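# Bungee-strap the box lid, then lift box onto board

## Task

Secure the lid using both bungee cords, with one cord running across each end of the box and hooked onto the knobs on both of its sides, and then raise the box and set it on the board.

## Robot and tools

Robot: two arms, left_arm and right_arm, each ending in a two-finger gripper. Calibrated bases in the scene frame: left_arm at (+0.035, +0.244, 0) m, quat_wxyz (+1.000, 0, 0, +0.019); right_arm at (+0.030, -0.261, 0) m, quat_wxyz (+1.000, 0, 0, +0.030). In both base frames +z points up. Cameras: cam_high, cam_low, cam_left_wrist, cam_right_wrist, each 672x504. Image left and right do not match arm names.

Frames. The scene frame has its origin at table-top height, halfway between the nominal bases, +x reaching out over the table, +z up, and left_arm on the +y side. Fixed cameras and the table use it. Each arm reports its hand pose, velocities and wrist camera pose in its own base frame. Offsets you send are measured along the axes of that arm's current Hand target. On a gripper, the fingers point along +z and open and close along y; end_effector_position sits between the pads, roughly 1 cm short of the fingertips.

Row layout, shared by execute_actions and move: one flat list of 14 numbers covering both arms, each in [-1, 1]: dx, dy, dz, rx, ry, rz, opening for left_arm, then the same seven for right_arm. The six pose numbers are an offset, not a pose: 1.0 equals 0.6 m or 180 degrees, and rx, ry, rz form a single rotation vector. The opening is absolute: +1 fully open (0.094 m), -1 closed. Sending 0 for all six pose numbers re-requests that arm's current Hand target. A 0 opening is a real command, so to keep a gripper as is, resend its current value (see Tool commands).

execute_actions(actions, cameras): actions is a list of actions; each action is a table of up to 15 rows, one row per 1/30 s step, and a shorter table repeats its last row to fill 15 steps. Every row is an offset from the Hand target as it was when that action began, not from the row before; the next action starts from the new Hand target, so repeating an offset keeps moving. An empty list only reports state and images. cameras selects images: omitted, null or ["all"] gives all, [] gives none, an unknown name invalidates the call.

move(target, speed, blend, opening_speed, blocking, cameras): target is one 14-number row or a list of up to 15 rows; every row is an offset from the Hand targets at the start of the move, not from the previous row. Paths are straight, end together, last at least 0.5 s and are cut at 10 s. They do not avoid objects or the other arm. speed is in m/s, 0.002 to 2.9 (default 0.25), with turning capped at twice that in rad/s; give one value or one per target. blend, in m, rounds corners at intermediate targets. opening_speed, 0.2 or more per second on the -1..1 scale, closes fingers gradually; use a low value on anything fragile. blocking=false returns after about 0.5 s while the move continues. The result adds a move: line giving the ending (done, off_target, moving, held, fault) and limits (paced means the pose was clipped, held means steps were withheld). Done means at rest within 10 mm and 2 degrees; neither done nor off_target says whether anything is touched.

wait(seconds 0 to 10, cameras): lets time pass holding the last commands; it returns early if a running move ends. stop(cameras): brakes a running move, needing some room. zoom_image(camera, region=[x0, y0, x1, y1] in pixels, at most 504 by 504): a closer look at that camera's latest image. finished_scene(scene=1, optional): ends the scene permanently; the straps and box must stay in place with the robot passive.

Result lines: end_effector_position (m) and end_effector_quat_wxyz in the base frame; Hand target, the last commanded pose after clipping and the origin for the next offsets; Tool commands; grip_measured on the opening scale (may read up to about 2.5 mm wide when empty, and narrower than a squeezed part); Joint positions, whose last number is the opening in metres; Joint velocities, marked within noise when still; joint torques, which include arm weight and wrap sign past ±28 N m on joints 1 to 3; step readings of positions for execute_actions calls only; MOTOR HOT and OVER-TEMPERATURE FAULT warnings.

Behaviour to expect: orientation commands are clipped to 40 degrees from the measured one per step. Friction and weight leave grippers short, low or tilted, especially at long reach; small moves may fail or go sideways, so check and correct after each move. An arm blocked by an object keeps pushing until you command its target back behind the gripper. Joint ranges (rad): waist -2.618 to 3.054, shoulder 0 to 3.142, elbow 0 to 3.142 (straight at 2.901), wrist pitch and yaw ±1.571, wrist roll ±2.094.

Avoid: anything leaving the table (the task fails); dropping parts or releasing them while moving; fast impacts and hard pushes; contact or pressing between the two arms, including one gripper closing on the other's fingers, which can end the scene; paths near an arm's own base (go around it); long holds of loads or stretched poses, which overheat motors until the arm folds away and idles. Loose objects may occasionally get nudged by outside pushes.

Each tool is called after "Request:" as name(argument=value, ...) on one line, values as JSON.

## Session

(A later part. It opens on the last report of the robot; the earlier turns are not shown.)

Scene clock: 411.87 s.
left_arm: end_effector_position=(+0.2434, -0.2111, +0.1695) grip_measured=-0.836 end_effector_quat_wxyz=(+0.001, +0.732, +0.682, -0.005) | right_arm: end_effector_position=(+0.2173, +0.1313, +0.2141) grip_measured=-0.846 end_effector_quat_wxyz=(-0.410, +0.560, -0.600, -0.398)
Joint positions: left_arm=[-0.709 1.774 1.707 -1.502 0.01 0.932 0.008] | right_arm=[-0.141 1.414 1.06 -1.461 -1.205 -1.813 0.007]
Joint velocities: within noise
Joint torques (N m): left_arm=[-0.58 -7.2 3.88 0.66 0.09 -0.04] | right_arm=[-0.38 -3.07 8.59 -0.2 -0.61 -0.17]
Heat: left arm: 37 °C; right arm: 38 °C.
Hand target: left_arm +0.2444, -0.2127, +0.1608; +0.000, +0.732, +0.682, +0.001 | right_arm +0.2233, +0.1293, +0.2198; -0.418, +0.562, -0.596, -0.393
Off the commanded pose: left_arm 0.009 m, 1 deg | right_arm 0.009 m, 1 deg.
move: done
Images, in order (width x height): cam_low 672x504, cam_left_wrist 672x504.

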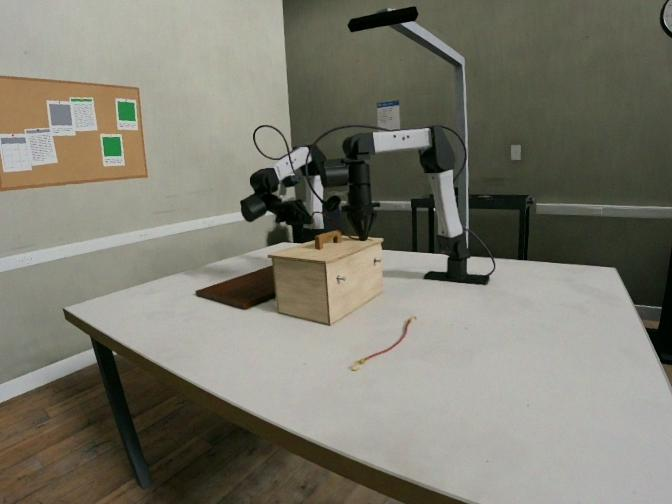

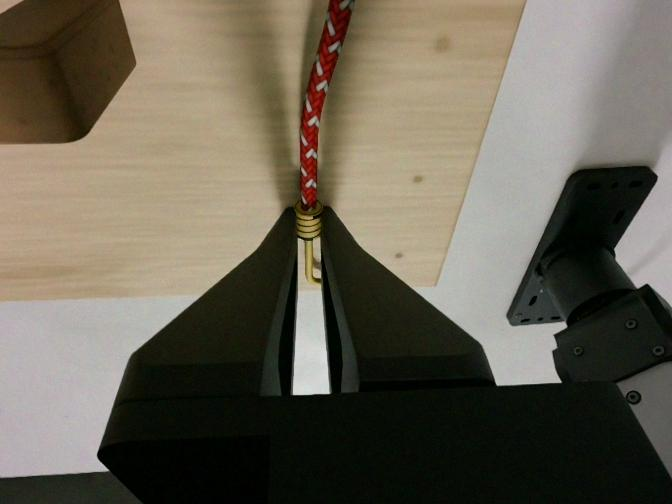

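Request:
move(target=[[0, 0.0, 0, 0, 0, 0, -0.3, 0, 0, 0, 0, 0, 0, -1.0]], speed=0.08, opening_speed=1.0, cameras=["cam_left_wrist"])

Scene clock: 414.43 s.
left_arm: end_effector_position=(+0.2427, -0.2119, +0.1696) grip_measured=-0.303 end_effector_quat_wxyz=(+0.002, +0.733, +0.681, -0.005) | right_arm: end_effector_position=(+0.2173, +0.1313, +0.2141) grip_measured=-0.846 end_effector_quat_wxyz=(-0.410, +0.560, -0.600, -0.398)
Joint positions: left_arm=[-0.713 1.773 1.706 -1.501 0.01 0.932 0.033] | right_arm=[-0.141 1.414 1.06 -1.461 -1.205 -1.813 0.007]
Joint velocities: within noise
Joint torques (N m): left_arm=[-0.34 -7.23 3.75 0.65 0.08 -0.03] | right_arm=[-0.38 -3.07 8.61 -0.2 -0.61 -0.16]
Heat: left arm: 38 °C; right arm: 38 °C.
Hand target: left_arm +0.2445, -0.2127, +0.1607; +0.000, +0.732, +0.682, +0.001 | right_arm +0.2233, +0.1293, +0.2198; -0.418, +0.562, -0.596, -0.393
Off the commanded pose: left_arm 0.009 m, 1 deg | right_arm 0.009 m, 1 deg.
move: done
Images, in order (width x height): cam_left_wrist 672x504.

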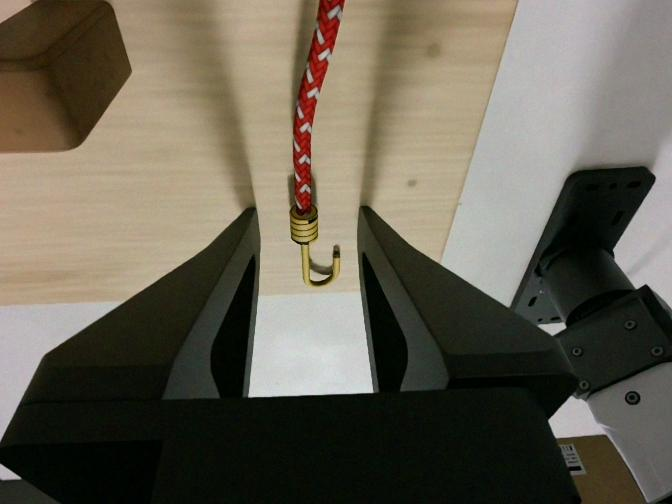

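Request:
move(target=[[0, 0.0, -0.0117, 0, 0, 0, -0.3, 0, 0, 0, 0, 0, 0, -1.0],[-0.0175, 0.0, -0.0117, 0, 0, 0, -0.3, 0, 0, 0, 0, 0, 0, -1.0]], speed=0.08, cameras=["cam_left_wrist"])

Scene clock: 416.50 s.
left_arm: end_effector_position=(+0.2413, -0.2171, +0.1700) grip_measured=-0.303 end_effector_quat_wxyz=(+0.001, +0.731, +0.682, +0.001) | right_arm: end_effector_position=(+0.2173, +0.1313, +0.2141) grip_measured=-0.846 end_effector_quat_wxyz=(-0.410, +0.560, -0.600, -0.398)
Joint positions: left_arm=[-0.734 1.784 1.721 -1.506 -0.002 0.906 0.033] | right_arm=[-0.141 1.414 1.06 -1.461 -1.205 -1.813 0.007]
Joint velocities: within noise
Joint torques (N m): left_arm=[-0.7 -5.76 7.82 0.31 0.19 0] | right_arm=[-0.36 -3.06 8.61 -0.2 -0.61 -0.17]
Heat: left arm: 38 °C; right arm: 38 °C.
Hand target: left_arm +0.2437, -0.2231, +0.1677; +0.000, +0.732, +0.682, +0.001 | right_arm +0.2233, +0.1293, +0.2198; -0.418, +0.562, -0.596, -0.393
Off the commanded pose: left_arm 0.007 m, 0 deg | right_arm 0.009 m, 1 deg.
move: done
Images, in order (width x height): cam_left_wrist 672x504.

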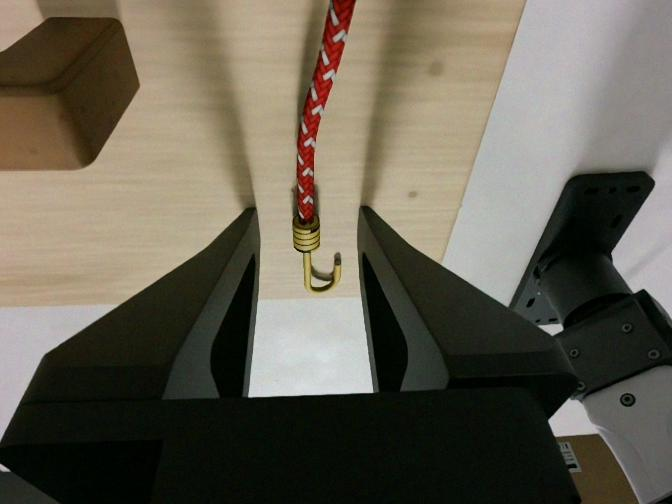

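Request:
move(target=[[-0.0125, 0.002, 0, 0, 0, 0, -0.3, 0, 0, 0, 0, 0, 0, -1.0]], speed=0.08, cameras=["cam_left_wrist"])

Scene clock: 418.13 s.
left_arm: end_effector_position=(+0.2426, -0.2245, +0.1701) grip_measured=-0.303 end_effector_quat_wxyz=(+0.001, +0.731, +0.683, +0.001) | right_arm: end_effector_position=(+0.2173, +0.1313, +0.2141) grip_measured=-0.846 end_effector_quat_wxyz=(-0.410, +0.560, -0.600, -0.398)
Joint positions: left_arm=[-0.748 1.807 1.749 -1.51 -0.003 0.891 0.033] | right_arm=[-0.141 1.414 1.06 -1.461 -1.205 -1.813 0.007]
Joint velocities: within noise
Joint torques (N m): left_arm=[-0.76 -5.97 7.82 0.3 0.2 -0.05] | right_arm=[-0.36 -3.06 8.61 -0.2 -0.61 -0.16]
Heat: left arm: 38 °C; right arm: 38 °C.
Hand target: left_arm +0.2445, -0.2306, +0.1678; +0.000, +0.732, +0.682, +0.001 | right_arm +0.2233, +0.1293, +0.2198; -0.418, +0.562, -0.596, -0.393
Off the commanded pose: left_arm 0.007 m, 0 deg | right_arm 0.009 m, 1 deg.
move: done
Images, in order (width x height): cam_left_wrist 672x504.

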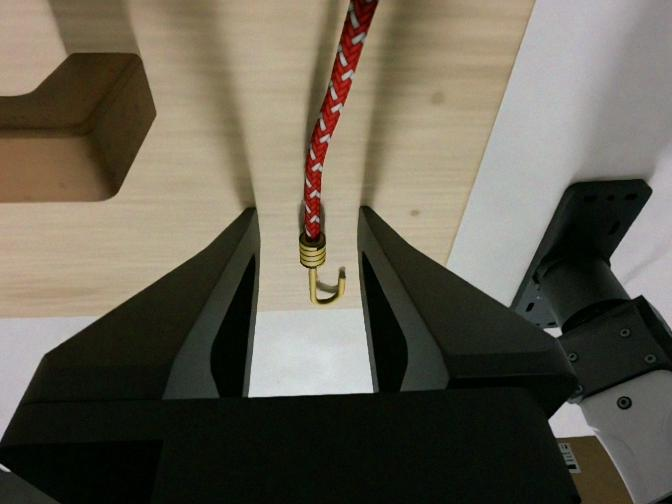

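Request:
move(target=[[0, 0, 0, 0, 0, 0, -1.0, 0, 0, 0, 0, 0, 0, -1.0]], speed=0.08, opening_speed=0.8, cameras=["cam_left_wrist"])

Request:
zoom_image(camera="cam_left_wrist", region=[220, 130, 420, 330])

Scene clock: 421.00 s.
left_arm: end_effector_position=(+0.2431, -0.2248, +0.1698) grip_measured=-0.851 end_effector_quat_wxyz=(+0.002, +0.730, +0.683, +0.002) | right_arm: end_effector_position=(+0.2173, +0.1313, +0.2141) grip_measured=-0.846 end_effector_quat_wxyz=(-0.410, +0.560, -0.600, -0.398)
Joint positions: left_arm=[-0.748 1.808 1.75 -1.509 -0.003 0.89 0.007] | right_arm=[-0.141 1.414 1.06 -1.461 -1.205 -1.813 0.007]
Joint velocities: within noise
Joint torques (N m): left_arm=[-0.75 -6.04 7.8 0.29 0.21 -0.02] | right_arm=[-0.38 -3.07 8.59 -0.2 -0.61 -0.16]
Heat: left arm: 38 °C; right arm: 39 °C.
Hand target: left_arm +0.2444, -0.2307, +0.1677; +0.000, +0.732, +0.682, +0.001 | right_arm +0.2233, +0.1293, +0.2198; -0.418, +0.562, -0.596, -0.393
Off the commanded pose: left_arm 0.006 m, 0 deg | right_arm 0.009 m, 1 deg.
move: done
Images, in order (width x height): cam_left_wrist 672x504.

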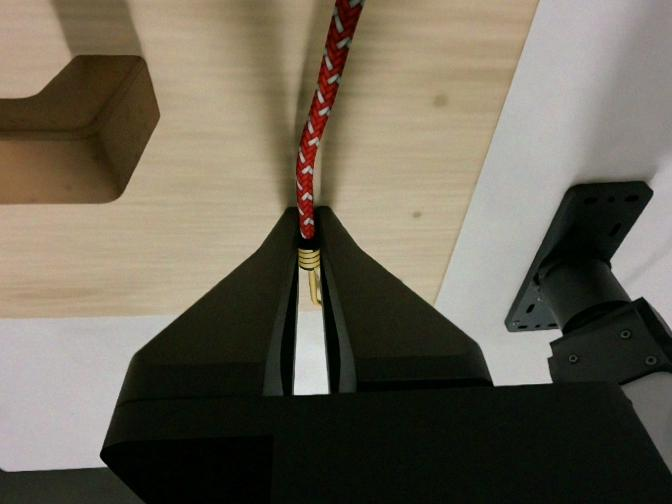

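Scaled by 2.520.

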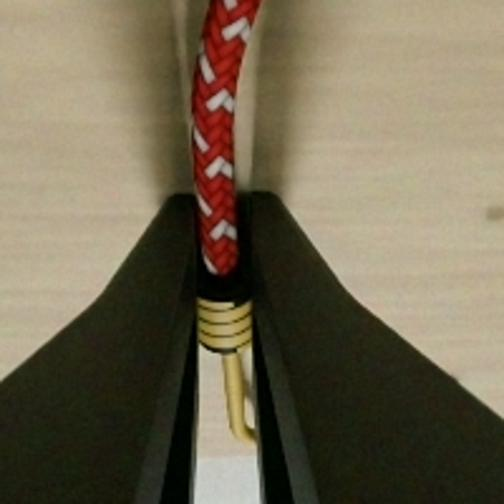

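Request:
move(target=[[0, 0, 0, 0, 0, 0, -0.4, 0, 0, 0, 0, 0, 0, -1.0], [0.02, 0, 0, 0, 0, 0, -0.4, 0, 0, 0, 0, 0, 0, -1.0]], speed=0.06, opening_speed=1.5, cameras=["cam_left_wrist"])

Scene clock: 424.70 s.
left_arm: end_effector_position=(+0.2438, -0.2223, +0.1698) grip_measured=-0.403 end_effector_quat_wxyz=(+0.000, +0.732, +0.682, +0.000) | right_arm: end_effector_position=(+0.2173, +0.1313, +0.2141) grip_measured=-0.846 end_effector_quat_wxyz=(-0.410, +0.560, -0.600, -0.398)
Joint positions: left_arm=[-0.74 1.808 1.75 -1.513 -0.001 0.901 0.028] | right_arm=[-0.141 1.414 1.06 -1.461 -1.205 -1.813 0.007]
Joint velocities: within noise
Joint torques (N m): left_arm=[0.81 -8.47 4.75 0.4 0.18 0.15] | right_arm=[-0.38 -3.07 8.61 -0.2 -0.61 -0.16]
Heat: left arm: 38 °C; right arm: 39 °C.
Hand target: left_arm +0.2452, -0.2187, +0.1677; +0.000, +0.732, +0.682, +0.001 | right_arm +0.2233, +0.1293, +0.2198; -0.418, +0.562, -0.596, -0.393
Off the commanded pose: left_arm 0.004 m, 0 deg | right_arm 0.009 m, 1 deg.
move: done
Images, in order (width x height): cam_left_wrist 672x504.

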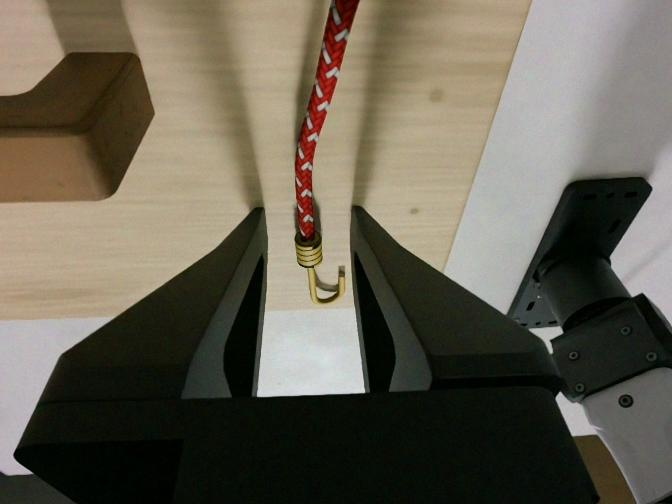

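Request:
move(target=[[0.009, 0, 0, 0, 0, 0, -0.4, 0, 0, 0, 0, 0, 0, -1.0]], speed=0.06, opening_speed=1.5, cameras=["cam_left_wrist"])

Request:
zoom_image(camera="cam_left_wrist", region=[220, 130, 420, 330])

Scene clock: 426.53 s.
left_arm: end_effector_position=(+0.2462, -0.2190, +0.1699) grip_measured=-0.403 end_effector_quat_wxyz=(+0.003, +0.732, +0.682, +0.000) | right_arm: end_effector_position=(+0.2173, +0.1313, +0.2141) grip_measured=-0.846 end_effector_quat_wxyz=(-0.410, +0.560, -0.600, -0.398)
Joint positions: left_arm=[-0.727 1.8 1.74 -1.506 0.001 0.915 0.028] | right_arm=[-0.141 1.414 1.06 -1.461 -1.205 -1.813 0.007]
Joint velocities: within noise
Joint torques (N m): left_arm=[0.83 -8.79 4.3 0.36 0.17 0.17] | right_arm=[-0.36 -3.07 8.59 -0.19 -0.61 -0.16]
Heat: left arm: 38 °C; right arm: 39 °C.
Hand target: left_arm +0.2456, -0.2133, +0.1678; +0.000, +0.732, +0.682, +0.000 | right_arm +0.2233, +0.1293, +0.2198; -0.418, +0.562, -0.596, -0.393
Off the commanded pose: left_arm 0.006 m, 0 deg | right_arm 0.009 m, 1 deg.
move: done
Images, in order (width x height): cam_left_wrist 672x504.

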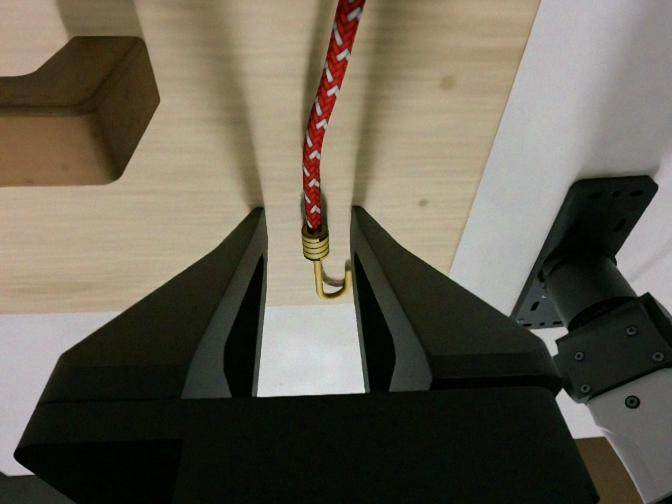

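Scaled by 2.520.

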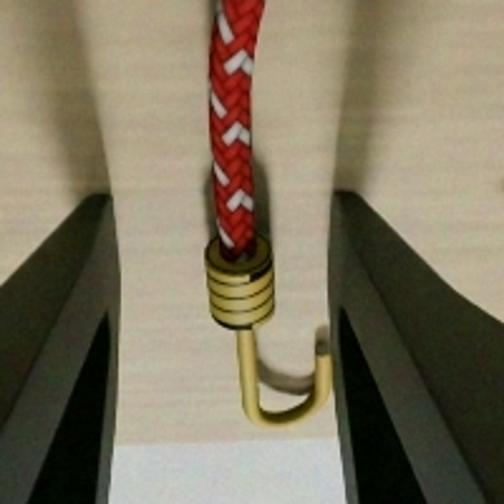

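Request:
move(target=[[-0.013, -0.006, 0, 0, 0, 0, -0.4, 0, 0, 0, 0, 0, 0, -1.0]], speed=0.06, opening_speed=1.5, cameras=["cam_left_wrist"])

Scene clock: 429.97 s.
left_arm: end_effector_position=(+0.2448, -0.2207, +0.1700) grip_measured=-0.403 end_effector_quat_wxyz=(+0.003, +0.732, +0.682, +0.000) | right_arm: end_effector_position=(+0.2173, +0.1313, +0.2141) grip_measured=-0.846 end_effector_quat_wxyz=(-0.410, +0.560, -0.600, -0.398)
Joint positions: left_arm=[-0.734 1.8 1.74 -1.505 0 0.908 0.028] | right_arm=[-0.141 1.414 1.06 -1.461 -1.205 -1.813 0.007]
Joint velocities: within noise
Joint torques (N m): left_arm=[-0.62 -8.18 5.01 0.33 0.18 0.01] | right_arm=[-0.38 -3.04 8.59 -0.2 -0.61 -0.16]
Heat: left arm: 39 °C; right arm: 39 °C.
Hand target: left_arm +0.2415, -0.2209, +0.1678; +0.000, +0.732, +0.682, +0.001 | right_arm +0.2233, +0.1293, +0.2198; -0.418, +0.562, -0.596, -0.393
Off the commanded pose: left_arm 0.004 m, 0 deg | right_arm 0.009 m, 1 deg.
move: done
Images, in order (width x height): cam_left_wrist 672x504.

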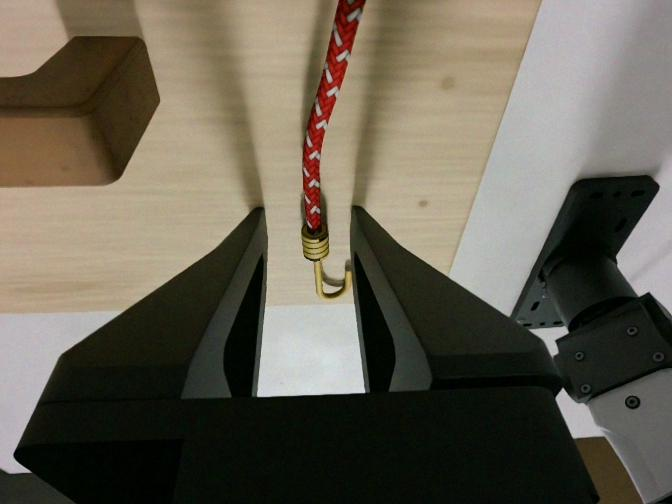

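Request:
move(target=[[0, 0, -0.0083, 0, 0, 0, -0.4, 0, 0, 0, 0, 0, 0, -1.0]], speed=0.06, cameras=["cam_left_wrist", "cam_low"])

Request:
zoom_image(camera="cam_low", region=[260, 210, 400, 340])

Scene clock: 431.87 s.
left_arm: end_effector_position=(+0.2447, -0.2206, +0.1700) grip_measured=-0.403 end_effector_quat_wxyz=(+0.003, +0.732, +0.682, +0.000) | right_arm: end_effector_position=(+0.2173, +0.1313, +0.2141) grip_measured=-0.846 end_effector_quat_wxyz=(-0.410, +0.560, -0.600, -0.398)
Joint positions: left_arm=[-0.734 1.8 1.74 -1.505 0 0.908 0.028] | right_arm=[-0.141 1.414 1.06 -1.461 -1.205 -1.813 0.007]
Joint velocities: within noise
Joint torques (N m): left_arm=[-0.64 -7.91 7.01 0.1 0.17 -0.01] | right_arm=[-0.38 -3.06 8.59 -0.2 -0.62 -0.16]
Heat: left arm: 40 °C; right arm: 39 °C.
Hand target: left_arm +0.2415, -0.2208, +0.1728; +0.000, +0.732, +0.682, +0.001 | right_arm +0.2233, +0.1293, +0.2198; -0.418, +0.562, -0.596, -0.393
Off the commanded pose: left_arm 0.004 m, 0 deg | right_arm 0.009 m, 1 deg.
move: done
Images, in order (width x height): cam_low 672x504, cam_left_wrist 672x504.

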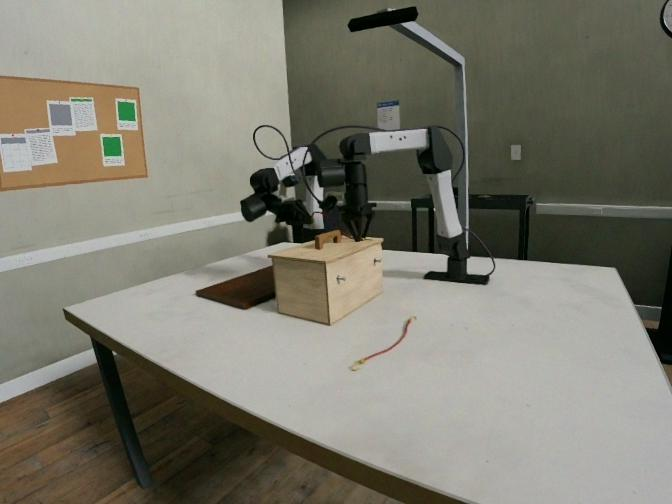

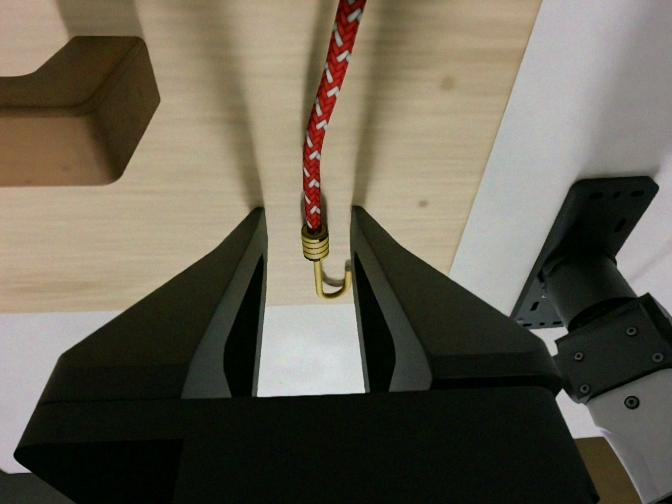

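Scaled by 3.600.

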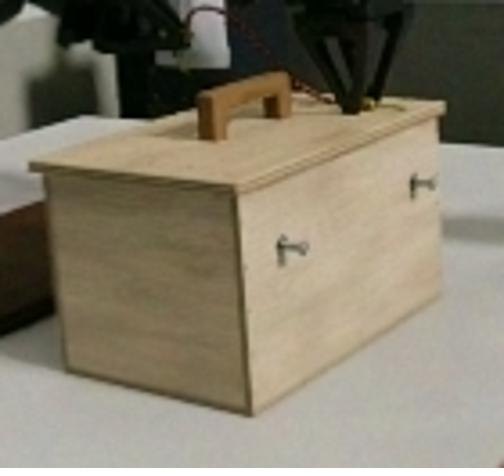

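Request:
move(target=[[-0.0032, 0.0015, -0.0287, 0, 0, 0, -0.4, 0, 0, 0, 0, 0, 0, -1.0], [-0.0032, 0.0015, 0.0105, 0, 0, 0, -0.4, 0, 0, 0, 0, 0, 0, -1.0]], speed=0.08, cameras=["cam_left_wrist"])

Request:
zoom_image(camera="cam_left_wrist", region=[220, 130, 420, 330])

Scene clock: 435.73 s.
left_arm: end_effector_position=(+0.2435, -0.2210, +0.1707) grip_measured=-0.403 end_effector_quat_wxyz=(+0.002, +0.732, +0.682, +0.000) | right_arm: end_effector_position=(+0.2173, +0.1313, +0.2141) grip_measured=-0.846 end_effector_quat_wxyz=(-0.410, +0.560, -0.599, -0.398)
Joint positions: left_arm=[-0.737 1.8 1.744 -1.511 0 0.904 0.028] | right_arm=[-0.141 1.414 1.06 -1.461 -1.205 -1.813 0.007]
Joint velocities: within noise
Joint torques (N m): left_arm=[-0.58 -7.71 4.96 0.4 0.18 -0.04] | right_arm=[-0.38 -3.06 8.61 -0.19 -0.61 -0.16]
Heat: left arm: 40 °C; right arm: 39 °C.
Hand target: left_arm +0.2423, -0.2228, +0.1665; +0.000, +0.732, +0.682, +0.001 | right_arm +0.2233, +0.1293, +0.2198; -0.418, +0.562, -0.596, -0.393
Off the commanded pose: left_arm 0.005 m, 0 deg | right_arm 0.009 m, 1 deg.
move: done
Images, in order (width x height): cam_left_wrist 672x504.

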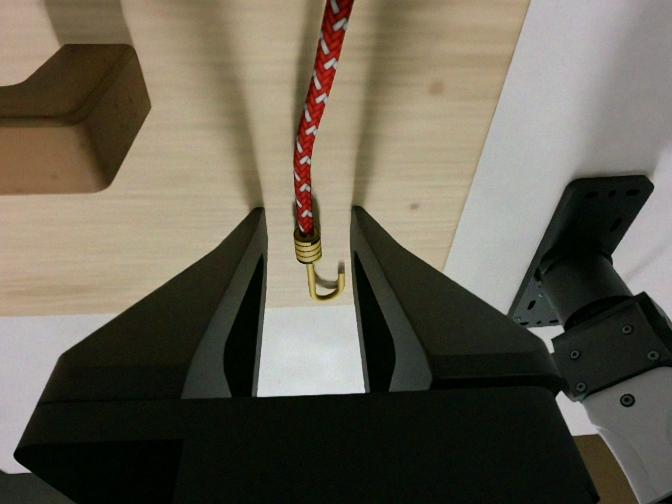

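Scaled by 2.520.

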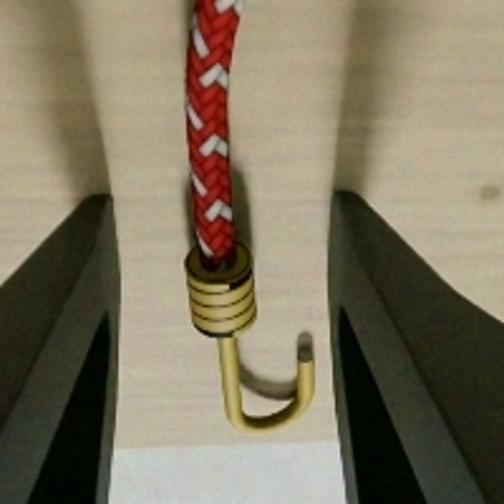

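Request:
move(target=[[0, 0, 0, 0, 0, 0, -1.0, 0, 0, 0, 0, 0, 0, -1.0]], speed=0.08, opening_speed=0.8, cameras=["cam_left_wrist"])

Request:
zoom_image(camera="cam_left_wrist", region=[220, 130, 420, 330])

Scene clock: 437.57 s.
left_arm: end_effector_position=(+0.2439, -0.2214, +0.1707) grip_measured=-0.841 end_effector_quat_wxyz=(+0.003, +0.732, +0.682, +0.000) | right_arm: end_effector_position=(+0.2173, +0.1313, +0.2141) grip_measured=-0.846 end_effector_quat_wxyz=(-0.410, +0.560, -0.599, -0.398)
Joint positions: left_arm=[-0.737 1.8 1.744 -1.509 0 0.904 0.007] | right_arm=[-0.141 1.414 1.06 -1.461 -1.205 -1.813 0.007]
Joint velocities: within noise
Joint torques (N m): left_arm=[-0.57 -7.72 4.96 0.42 0.18 -0.03] | right_arm=[-0.36 -3.07 8.61 -0.2 -0.61 -0.16]
Heat: left arm: 40 °C; right arm: 39 °C.
Hand target: left_arm +0.2423, -0.2228, +0.1665; +0.000, +0.732, +0.682, +0.001 | right_arm +0.2233, +0.1293, +0.2198; -0.418, +0.562, -0.596, -0.393
Off the commanded pose: left_arm 0.005 m, 0 deg | right_arm 0.009 m, 1 deg.
move: done
Images, in order (width x height): cam_left_wrist 672x504.

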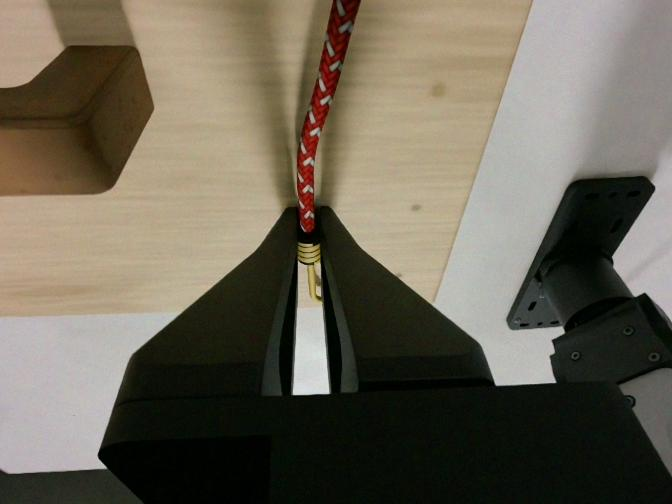

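Scaled by 2.520.

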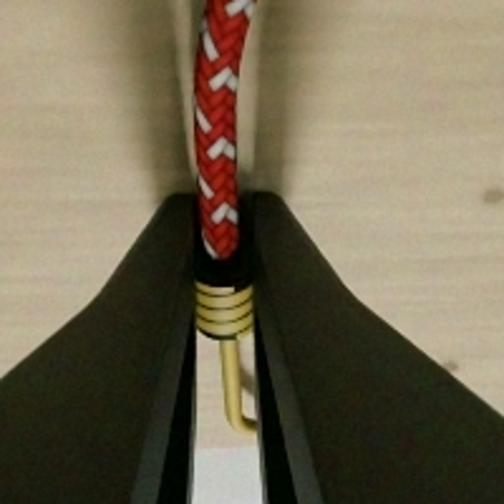

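Request:
move(target=[[0.03, -0.002, -0.0975, -0.012, -0.1, -0.012, -1.0, 0, 0, 0, 0, 0, 0, -1.0], [0.1824, 0.0145, -0.0808, -0.0605, -0.4983, -0.061, -1.0, 0, 0, 0, 0, 0, 0, -1.0], [0.1824, 0.0145, -0.0808, -0.0605, -0.4983, -0.061, -1.0, -0.0737, -0.0135, 0.0807, 0.003, 0.2, 0.004, -1.0], [0.1824, 0.0145, -0.0808, -0.0605, -0.4983, -0.061, -1.0, -0.0207, -0.0105, 0.1543, 0.005, 0.389, 0.008, -1.0]], speed=[0.25, 0.3, 0.25, 0.25], blend=[0.02, 0.0, 0.02, 0])

Scene clock: 452.53 s.
left_arm: end_effector_position=(+0.2526, -0.1171, +0.2101) grip_measured=-0.984 end_effector_quat_wxyz=(+0.534, +0.442, +0.566, -0.446) | right_arm: end_effector_position=(+0.2317, +0.2169, +0.1961) grip_measured=-0.849 end_effector_quat_wxyz=(-0.016, +0.679, -0.734, -0.005)
Joint positions: left_arm=[0.231 1.602 0.961 -1.47 1.534 2.077 0.001] | right_arm=[0.747 1.749 1.783 -1.573 -0.009 -0.744 0.007]
Joint velocities: within noise
Joint torques (N m): left_arm=[0.28 -4.42 7.56 -0.64 0.78 0.27] | right_arm=[0.55 -6.38 8.96 0.44 -0.04 -0.02]
Heat: left arm: 40 °C; right arm: 40 °C.
Hand target: left_arm +0.2586, -0.1143, +0.2151; +0.542, +0.454, +0.541, -0.456 | right_arm +0.2351, +0.2200, +0.2000; +0.000, +0.675, -0.737, -0.001
Off the commanded pose: left_arm 0.008 m, 4 deg | right_arm 0.006 m, 2 deg.
joint sent to its limit (left arm) — joint 6 (wrist roll), upper limit. The joint targets are off in orientation, not in position.
joint sent to its limit (right arm) — joint 4 (wrist pitch), lower limit. The joint targets still meet the commanded pose.
move: off_target (left_arm)

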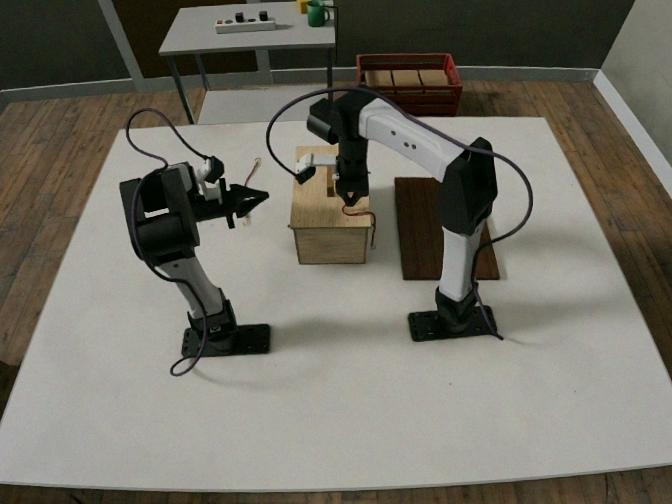

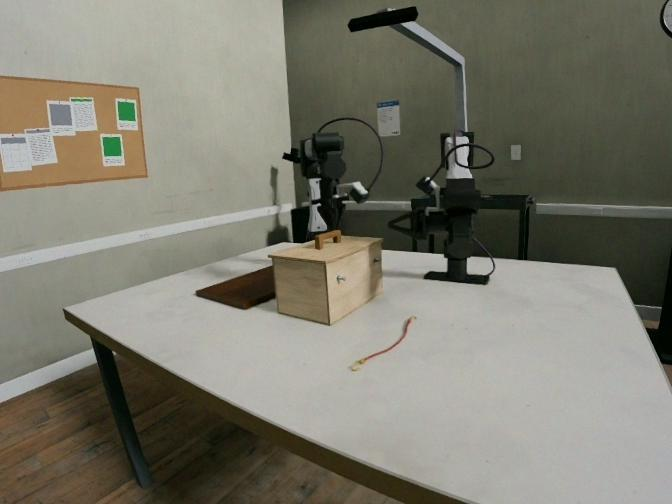

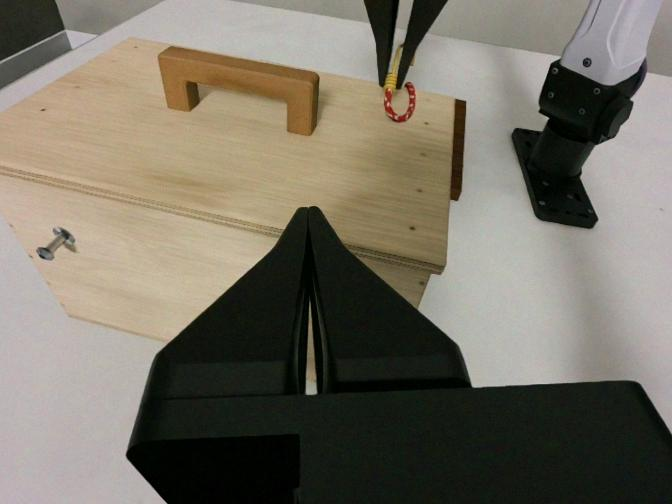

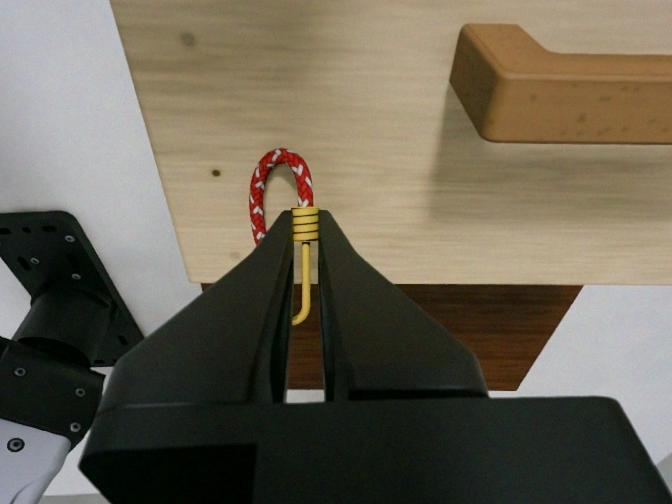

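Request:
zoom_image(camera="cam_right_wrist", region=[200, 130, 420, 350])

Request:
zoom_image(camera="cam_high", region=[280, 150, 420, 290])

Scaled by 2.291.

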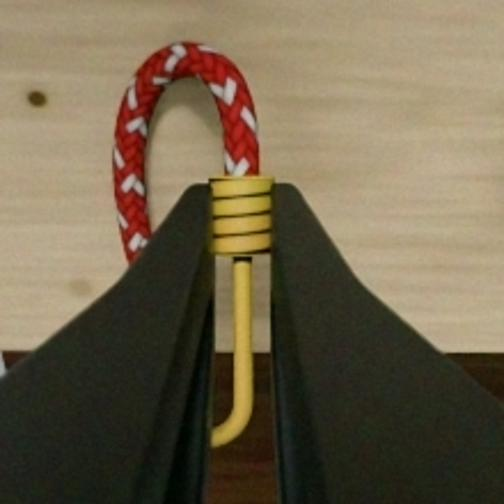

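Scaled by 3.600.

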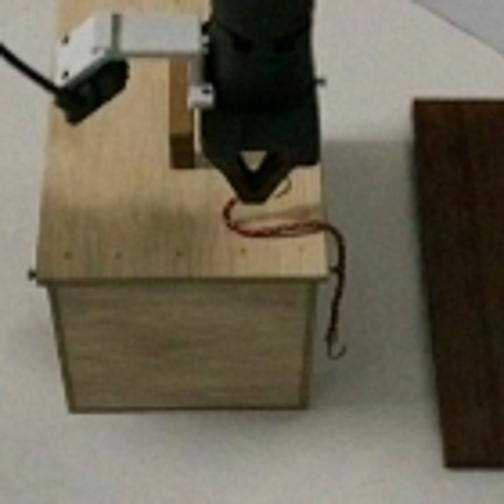

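Request:
move(target=[[-0.0083, 0.0188, -0.19, -0.13, 0.225, -0.13, -0.3, 0.2002, -0.0055, -0.1333, 0, -0.25, 0, -1.0], [0.075, -0.0497, -0.7607, -0.2607, 0.4503, -0.2595, -0.3, 0.1583, 0.1317, -0.2167, 0, -0.25, 0, -1.0], [0.075, -0.0497, -0.7607, -0.2607, 0.4503, -0.2595, -0.3, -0.3582, 0.1455, -0.2, 0, -0.25, 0, -1.0]], speed=[0.25, 0.4, 0.3], blend=[0.03, 0.03, 0])

Scene clock: 476.57 s.
left_arm: end_effector_position=(+0.1511, +0.3246, +0.1635) grip_measured=-0.303 end_effector_quat_wxyz=(+0.003, +0.171, +0.985, -0.010) | right_arm: end_effector_position=(+0.1650, +0.4378, +0.3154) grip_measured=-0.849 end_effector_quat_wxyz=(-0.277, +0.629, -0.679, -0.258)
Joint positions: left_arm=[1.14 1.939 1.896 -1.545 0.01 1.483 0.033] | right_arm=[1.114 1.816 2.086 -1.102 -0.265 -0.277 0.007]
Joint velocities: within noise
Joint torques (N m): left_arm=[0.12 -8.42 8.64 0.11 0.1 0.14] | right_arm=[0.4 -7.47 9.63 1.84 -0.13 0.09]
Heat: left arm: 39 °C; right arm: 41 °C.
Hand target: left_arm +0.1508, +0.3301, +0.1690; +0.000, +0.174, +0.985, +0.001 | right_arm +0.1671, +0.4417, +0.3200; -0.282, +0.624, -0.681, -0.259
Off the commanded pose: left_arm 0.008 m, 1 deg | right_arm 0.007 m, 1 deg.
move: done

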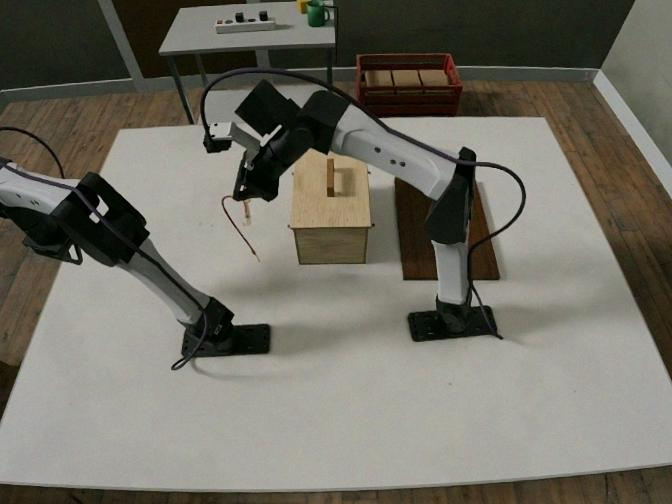

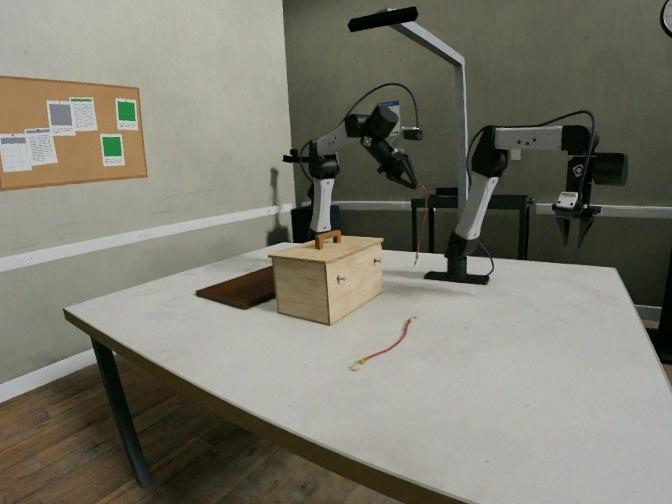

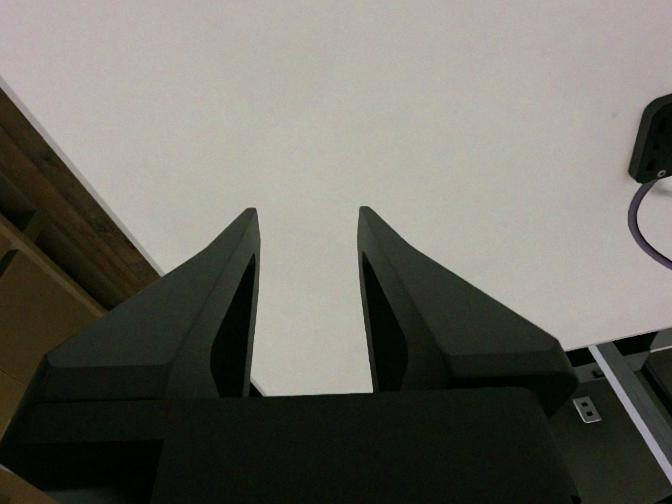

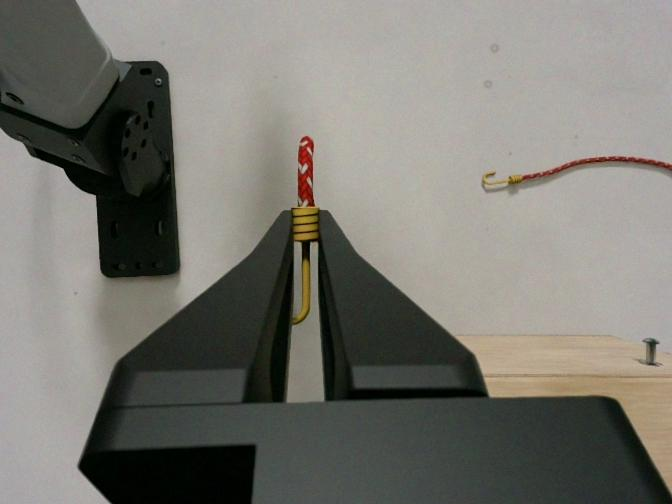

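Request:
move(target=[[0,0,0,0,0,0,-0.3, 0.0766, 0, 0.0766, 0,0,0,-1.0], [0,0,0,0,0,0,-0.3, 0.226, 0.0136, 0.0697, 0,0,0,-1.0], [0,0,0,0,0,0,-0.3, 0.404, 0.0271, 0.0813, 0,0,0,-1.0], [0,0,0,0,0,0,-0.3, 0.5512, 0.0244, 0.0872, 0,0,0,-1.0], [0,0,0,0,0,0,-0.3, 0.6042, 0.0234, 0.0932, 0,0,0,-1.0]], speed=[0.2, 0.2, 0.2, 0.2, 0.1], blend=[0.02, 0.03, 0.03, 0.01, 0])

Scene clock: 486.03 s.
left_arm: end_effector_position=(+0.1510, +0.3246, +0.1635) grip_measured=-0.303 end_effector_quat_wxyz=(+0.002, +0.171, +0.985, -0.009) | right_arm: end_effector_position=(+0.1347, +0.2274, +0.0254) grip_measured=-0.849 end_effector_quat_wxyz=(+0.279, -0.621, +0.686, +0.255)
Joint positions: left_arm=[1.14 1.939 1.896 -1.545 0.009 1.483 0.033] | right_arm=[0.717 1.169 0.302 -0.087 -0.503 -0.591 0.007]
Joint velocities: within noise
Joint torques (N m): left_arm=[0.12 -8.43 8.62 0.11 0.11 0.14] | right_arm=[-0.35 -2.1 5.24 1.84 -0.5 -0.13]
Heat: left arm: 40 °C; right arm: 41 °C.
Hand target: left_arm +0.1508, +0.3301, +0.1690; +0.000, +0.174, +0.985, +0.001 | right_arm +0.1339, +0.2271, +0.0242; +0.282, -0.624, +0.681, +0.259
Off the commanded pose: left_arm 0.008 m, 1 deg | right_arm 0.002 m, 1 deg.
move: done

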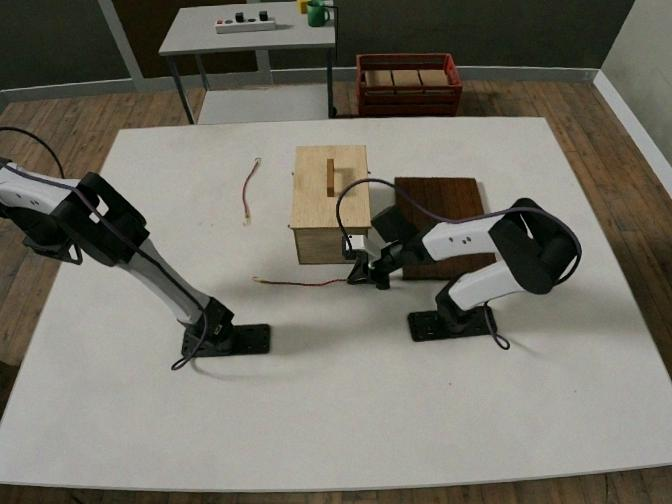

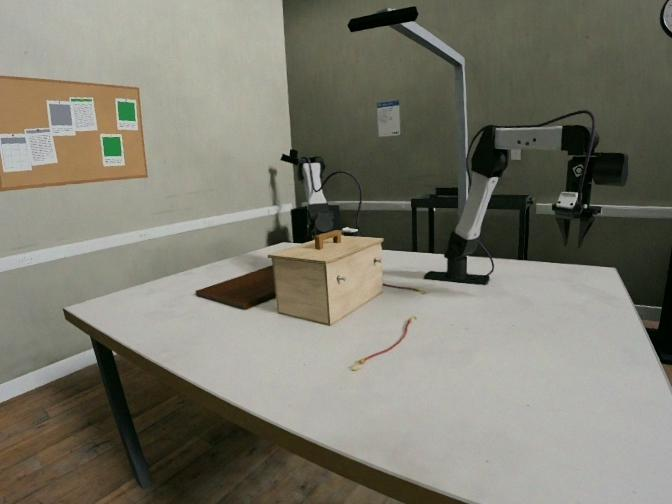

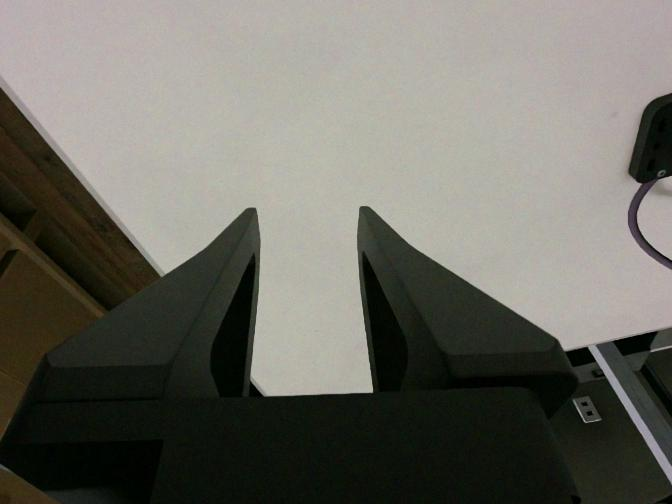

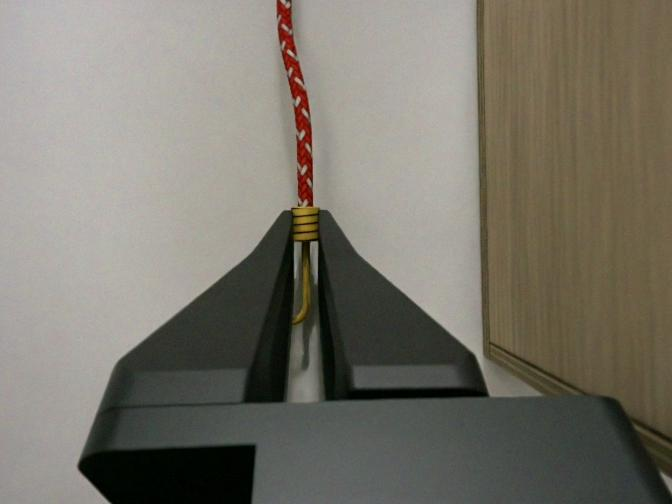

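Request:
move(target=[[0,0,0,0,0,0,-0.3, 0.0095, 0, 0.0095, 0,0,0,-1.0], [0,0,0,0,0,0,-0.3, 0.0095, 0, 0.0095, 0,0,0,-0.3]], speed=[0.08, 0.1], opening_speed=1.0, cameras=["cam_right_wrist", "cam_high"])

Request:
zoom_image(camera="cam_high", region=[230, 220, 400, 320])

Scene clock: 501.07 s.
left_arm: end_effector_position=(+0.1510, +0.3246, +0.1635) grip_measured=-0.303 end_effector_quat_wxyz=(+0.002, +0.171, +0.985, -0.009) | right_arm: end_effector_position=(+0.1358, +0.2286, +0.0197) grip_measured=-0.303 end_effector_quat_wxyz=(+0.284, -0.622, +0.684, +0.255)
Joint positions: left_arm=[1.14 1.939 1.896 -1.545 0.009 1.483 0.033] | right_arm=[0.717 1.199 0.282 -0.026 -0.504 -0.592 0.033]
Joint velocities: within noise
Joint torques (N m): left_arm=[0.12 -8.43 8.64 0.11 0.11 0.14] | right_arm=[-0.35 -1.47 4.94 1.8 -0.41 -0.16]
Heat: left arm: 42 °C; right arm: 40 °C.
Hand target: left_arm +0.1508, +0.3301, +0.1690; +0.000, +0.174, +0.985, +0.001 | right_arm +0.1339, +0.2271, +0.0161; +0.282, -0.624, +0.681, +0.259
Off the commanded pose: left_arm 0.008 m, 1 deg | right_arm 0.004 m, 1 deg.
move: done
Images, in order (width x height): cam_high 672x504, cam_right_wrist 672x504.

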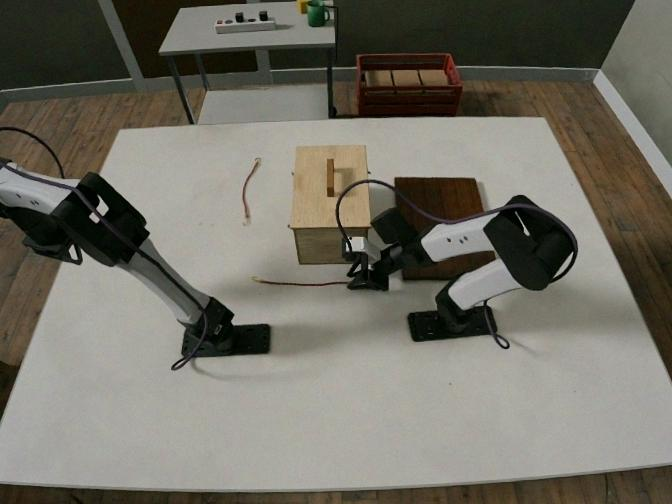

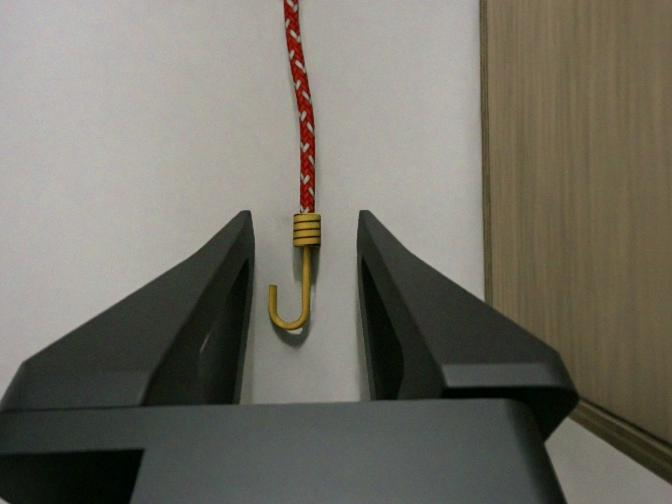

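Scaled by 2.965.

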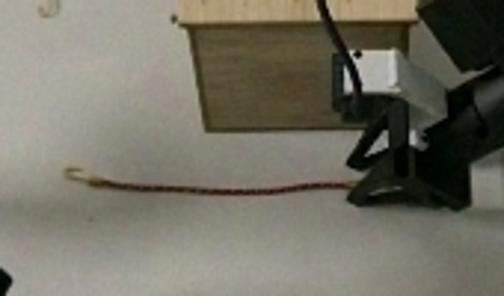

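Request:
move(target=[[0,0,0,0,0,0,-0.3, -0.0777, -0.0062, -0.0402, 0,0.25,0,-0.3], [0,0,0,0,0,0,-0.3, -0.0352, -0.0062, 0.0022, 0,0.25,0,-0.3]], speed=[0.25, 0.15], cameras=["cam_right_wrist"])

Scene clock: 508.00 s.
left_arm: end_effector_position=(+0.1510, +0.3246, +0.1635) grip_measured=-0.303 end_effector_quat_wxyz=(+0.002, +0.171, +0.985, -0.009) | right_arm: end_effector_position=(+0.1379, +0.2413, +0.0353) grip_measured=-0.303 end_effector_quat_wxyz=(+0.003, +0.678, -0.735, -0.005)
Joint positions: left_arm=[1.14 1.939 1.896 -1.545 0.009 1.483 0.033] | right_arm=[1.045 1.665 1.038 -0.946 -0.011 -0.445 0.033]
Joint velocities: within noise
Joint torques (N m): left_arm=[0.12 -8.42 8.62 0.11 0.11 0.14] | right_arm=[0.64 -5.59 5.2 0.64 -0.02 0.05]
Heat: left arm: 42 °C; right arm: 40 °C.
Hand target: left_arm +0.1508, +0.3301, +0.1690; +0.000, +0.174, +0.985, +0.001 | right_arm +0.1389, +0.2426, +0.0301; +0.000, +0.675, -0.737, -0.001
Off the commanded pose: left_arm 0.008 m, 1 deg | right_arm 0.005 m, 1 deg.
move: done
Images, in order (width x height): cam_right_wrist 672x504.

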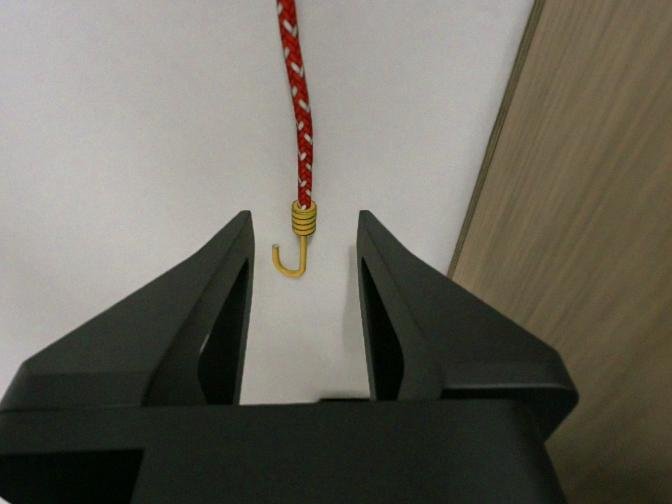

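Request:
move(target=[[0,0,0,0,0,0,-0.3, 0, 0, 0.0235, 0,0,0,-0.3]], speed=[0.1], cameras=["cam_right_wrist"])

Request:
zoom_image(camera="cam_right_wrist", region=[200, 130, 420, 330])

Scene clock: 510.80 s.
left_arm: end_effector_position=(+0.1510, +0.3246, +0.1635) grip_measured=-0.303 end_effector_quat_wxyz=(+0.002, +0.171, +0.985, -0.009) | right_arm: end_effector_position=(+0.1391, +0.2450, +0.0254) grip_measured=-0.303 end_effector_quat_wxyz=(-0.007, +0.678, -0.735, -0.008)
Joint positions: left_arm=[1.14 1.939 1.896 -1.545 0.009 1.483 0.033] | right_arm=[1.048 1.678 1.009 -0.885 -0.011 -0.443 0.033]
Joint velocities: within noise
Joint torques (N m): left_arm=[0.13 -8.43 8.64 0.11 0.11 0.14] | right_arm=[0.44 -4.6 4.6 0.65 0.01 0.07]
Heat: left arm: 42 °C; right arm: 40 °C.
Hand target: left_arm +0.1508, +0.3301, +0.1690; +0.000, +0.174, +0.985, +0.001 | right_arm +0.1389, +0.2425, +0.0159; +0.000, +0.676, -0.737, +0.000
Off the commanded pose: left_arm 0.008 m, 1 deg | right_arm 0.010 m, 1 deg.
move: done
Images, in order (width x height): cam_right_wrist 672x504.

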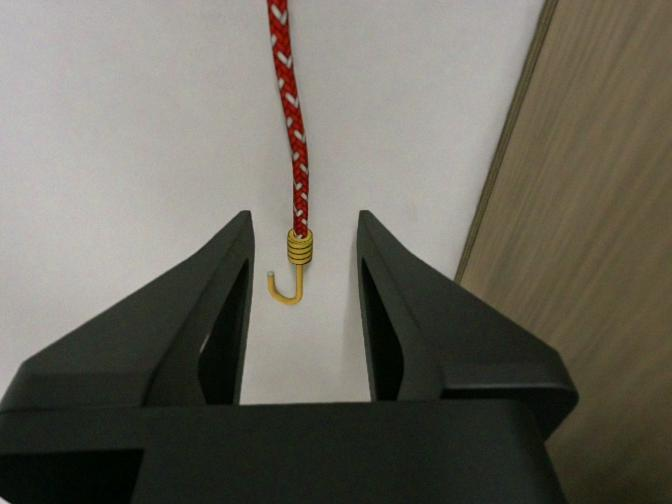

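Scaled by 2.291.

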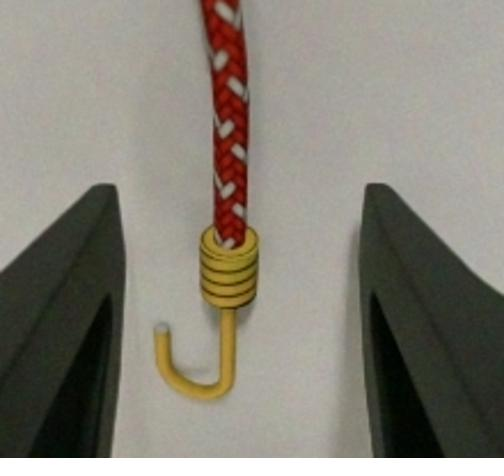

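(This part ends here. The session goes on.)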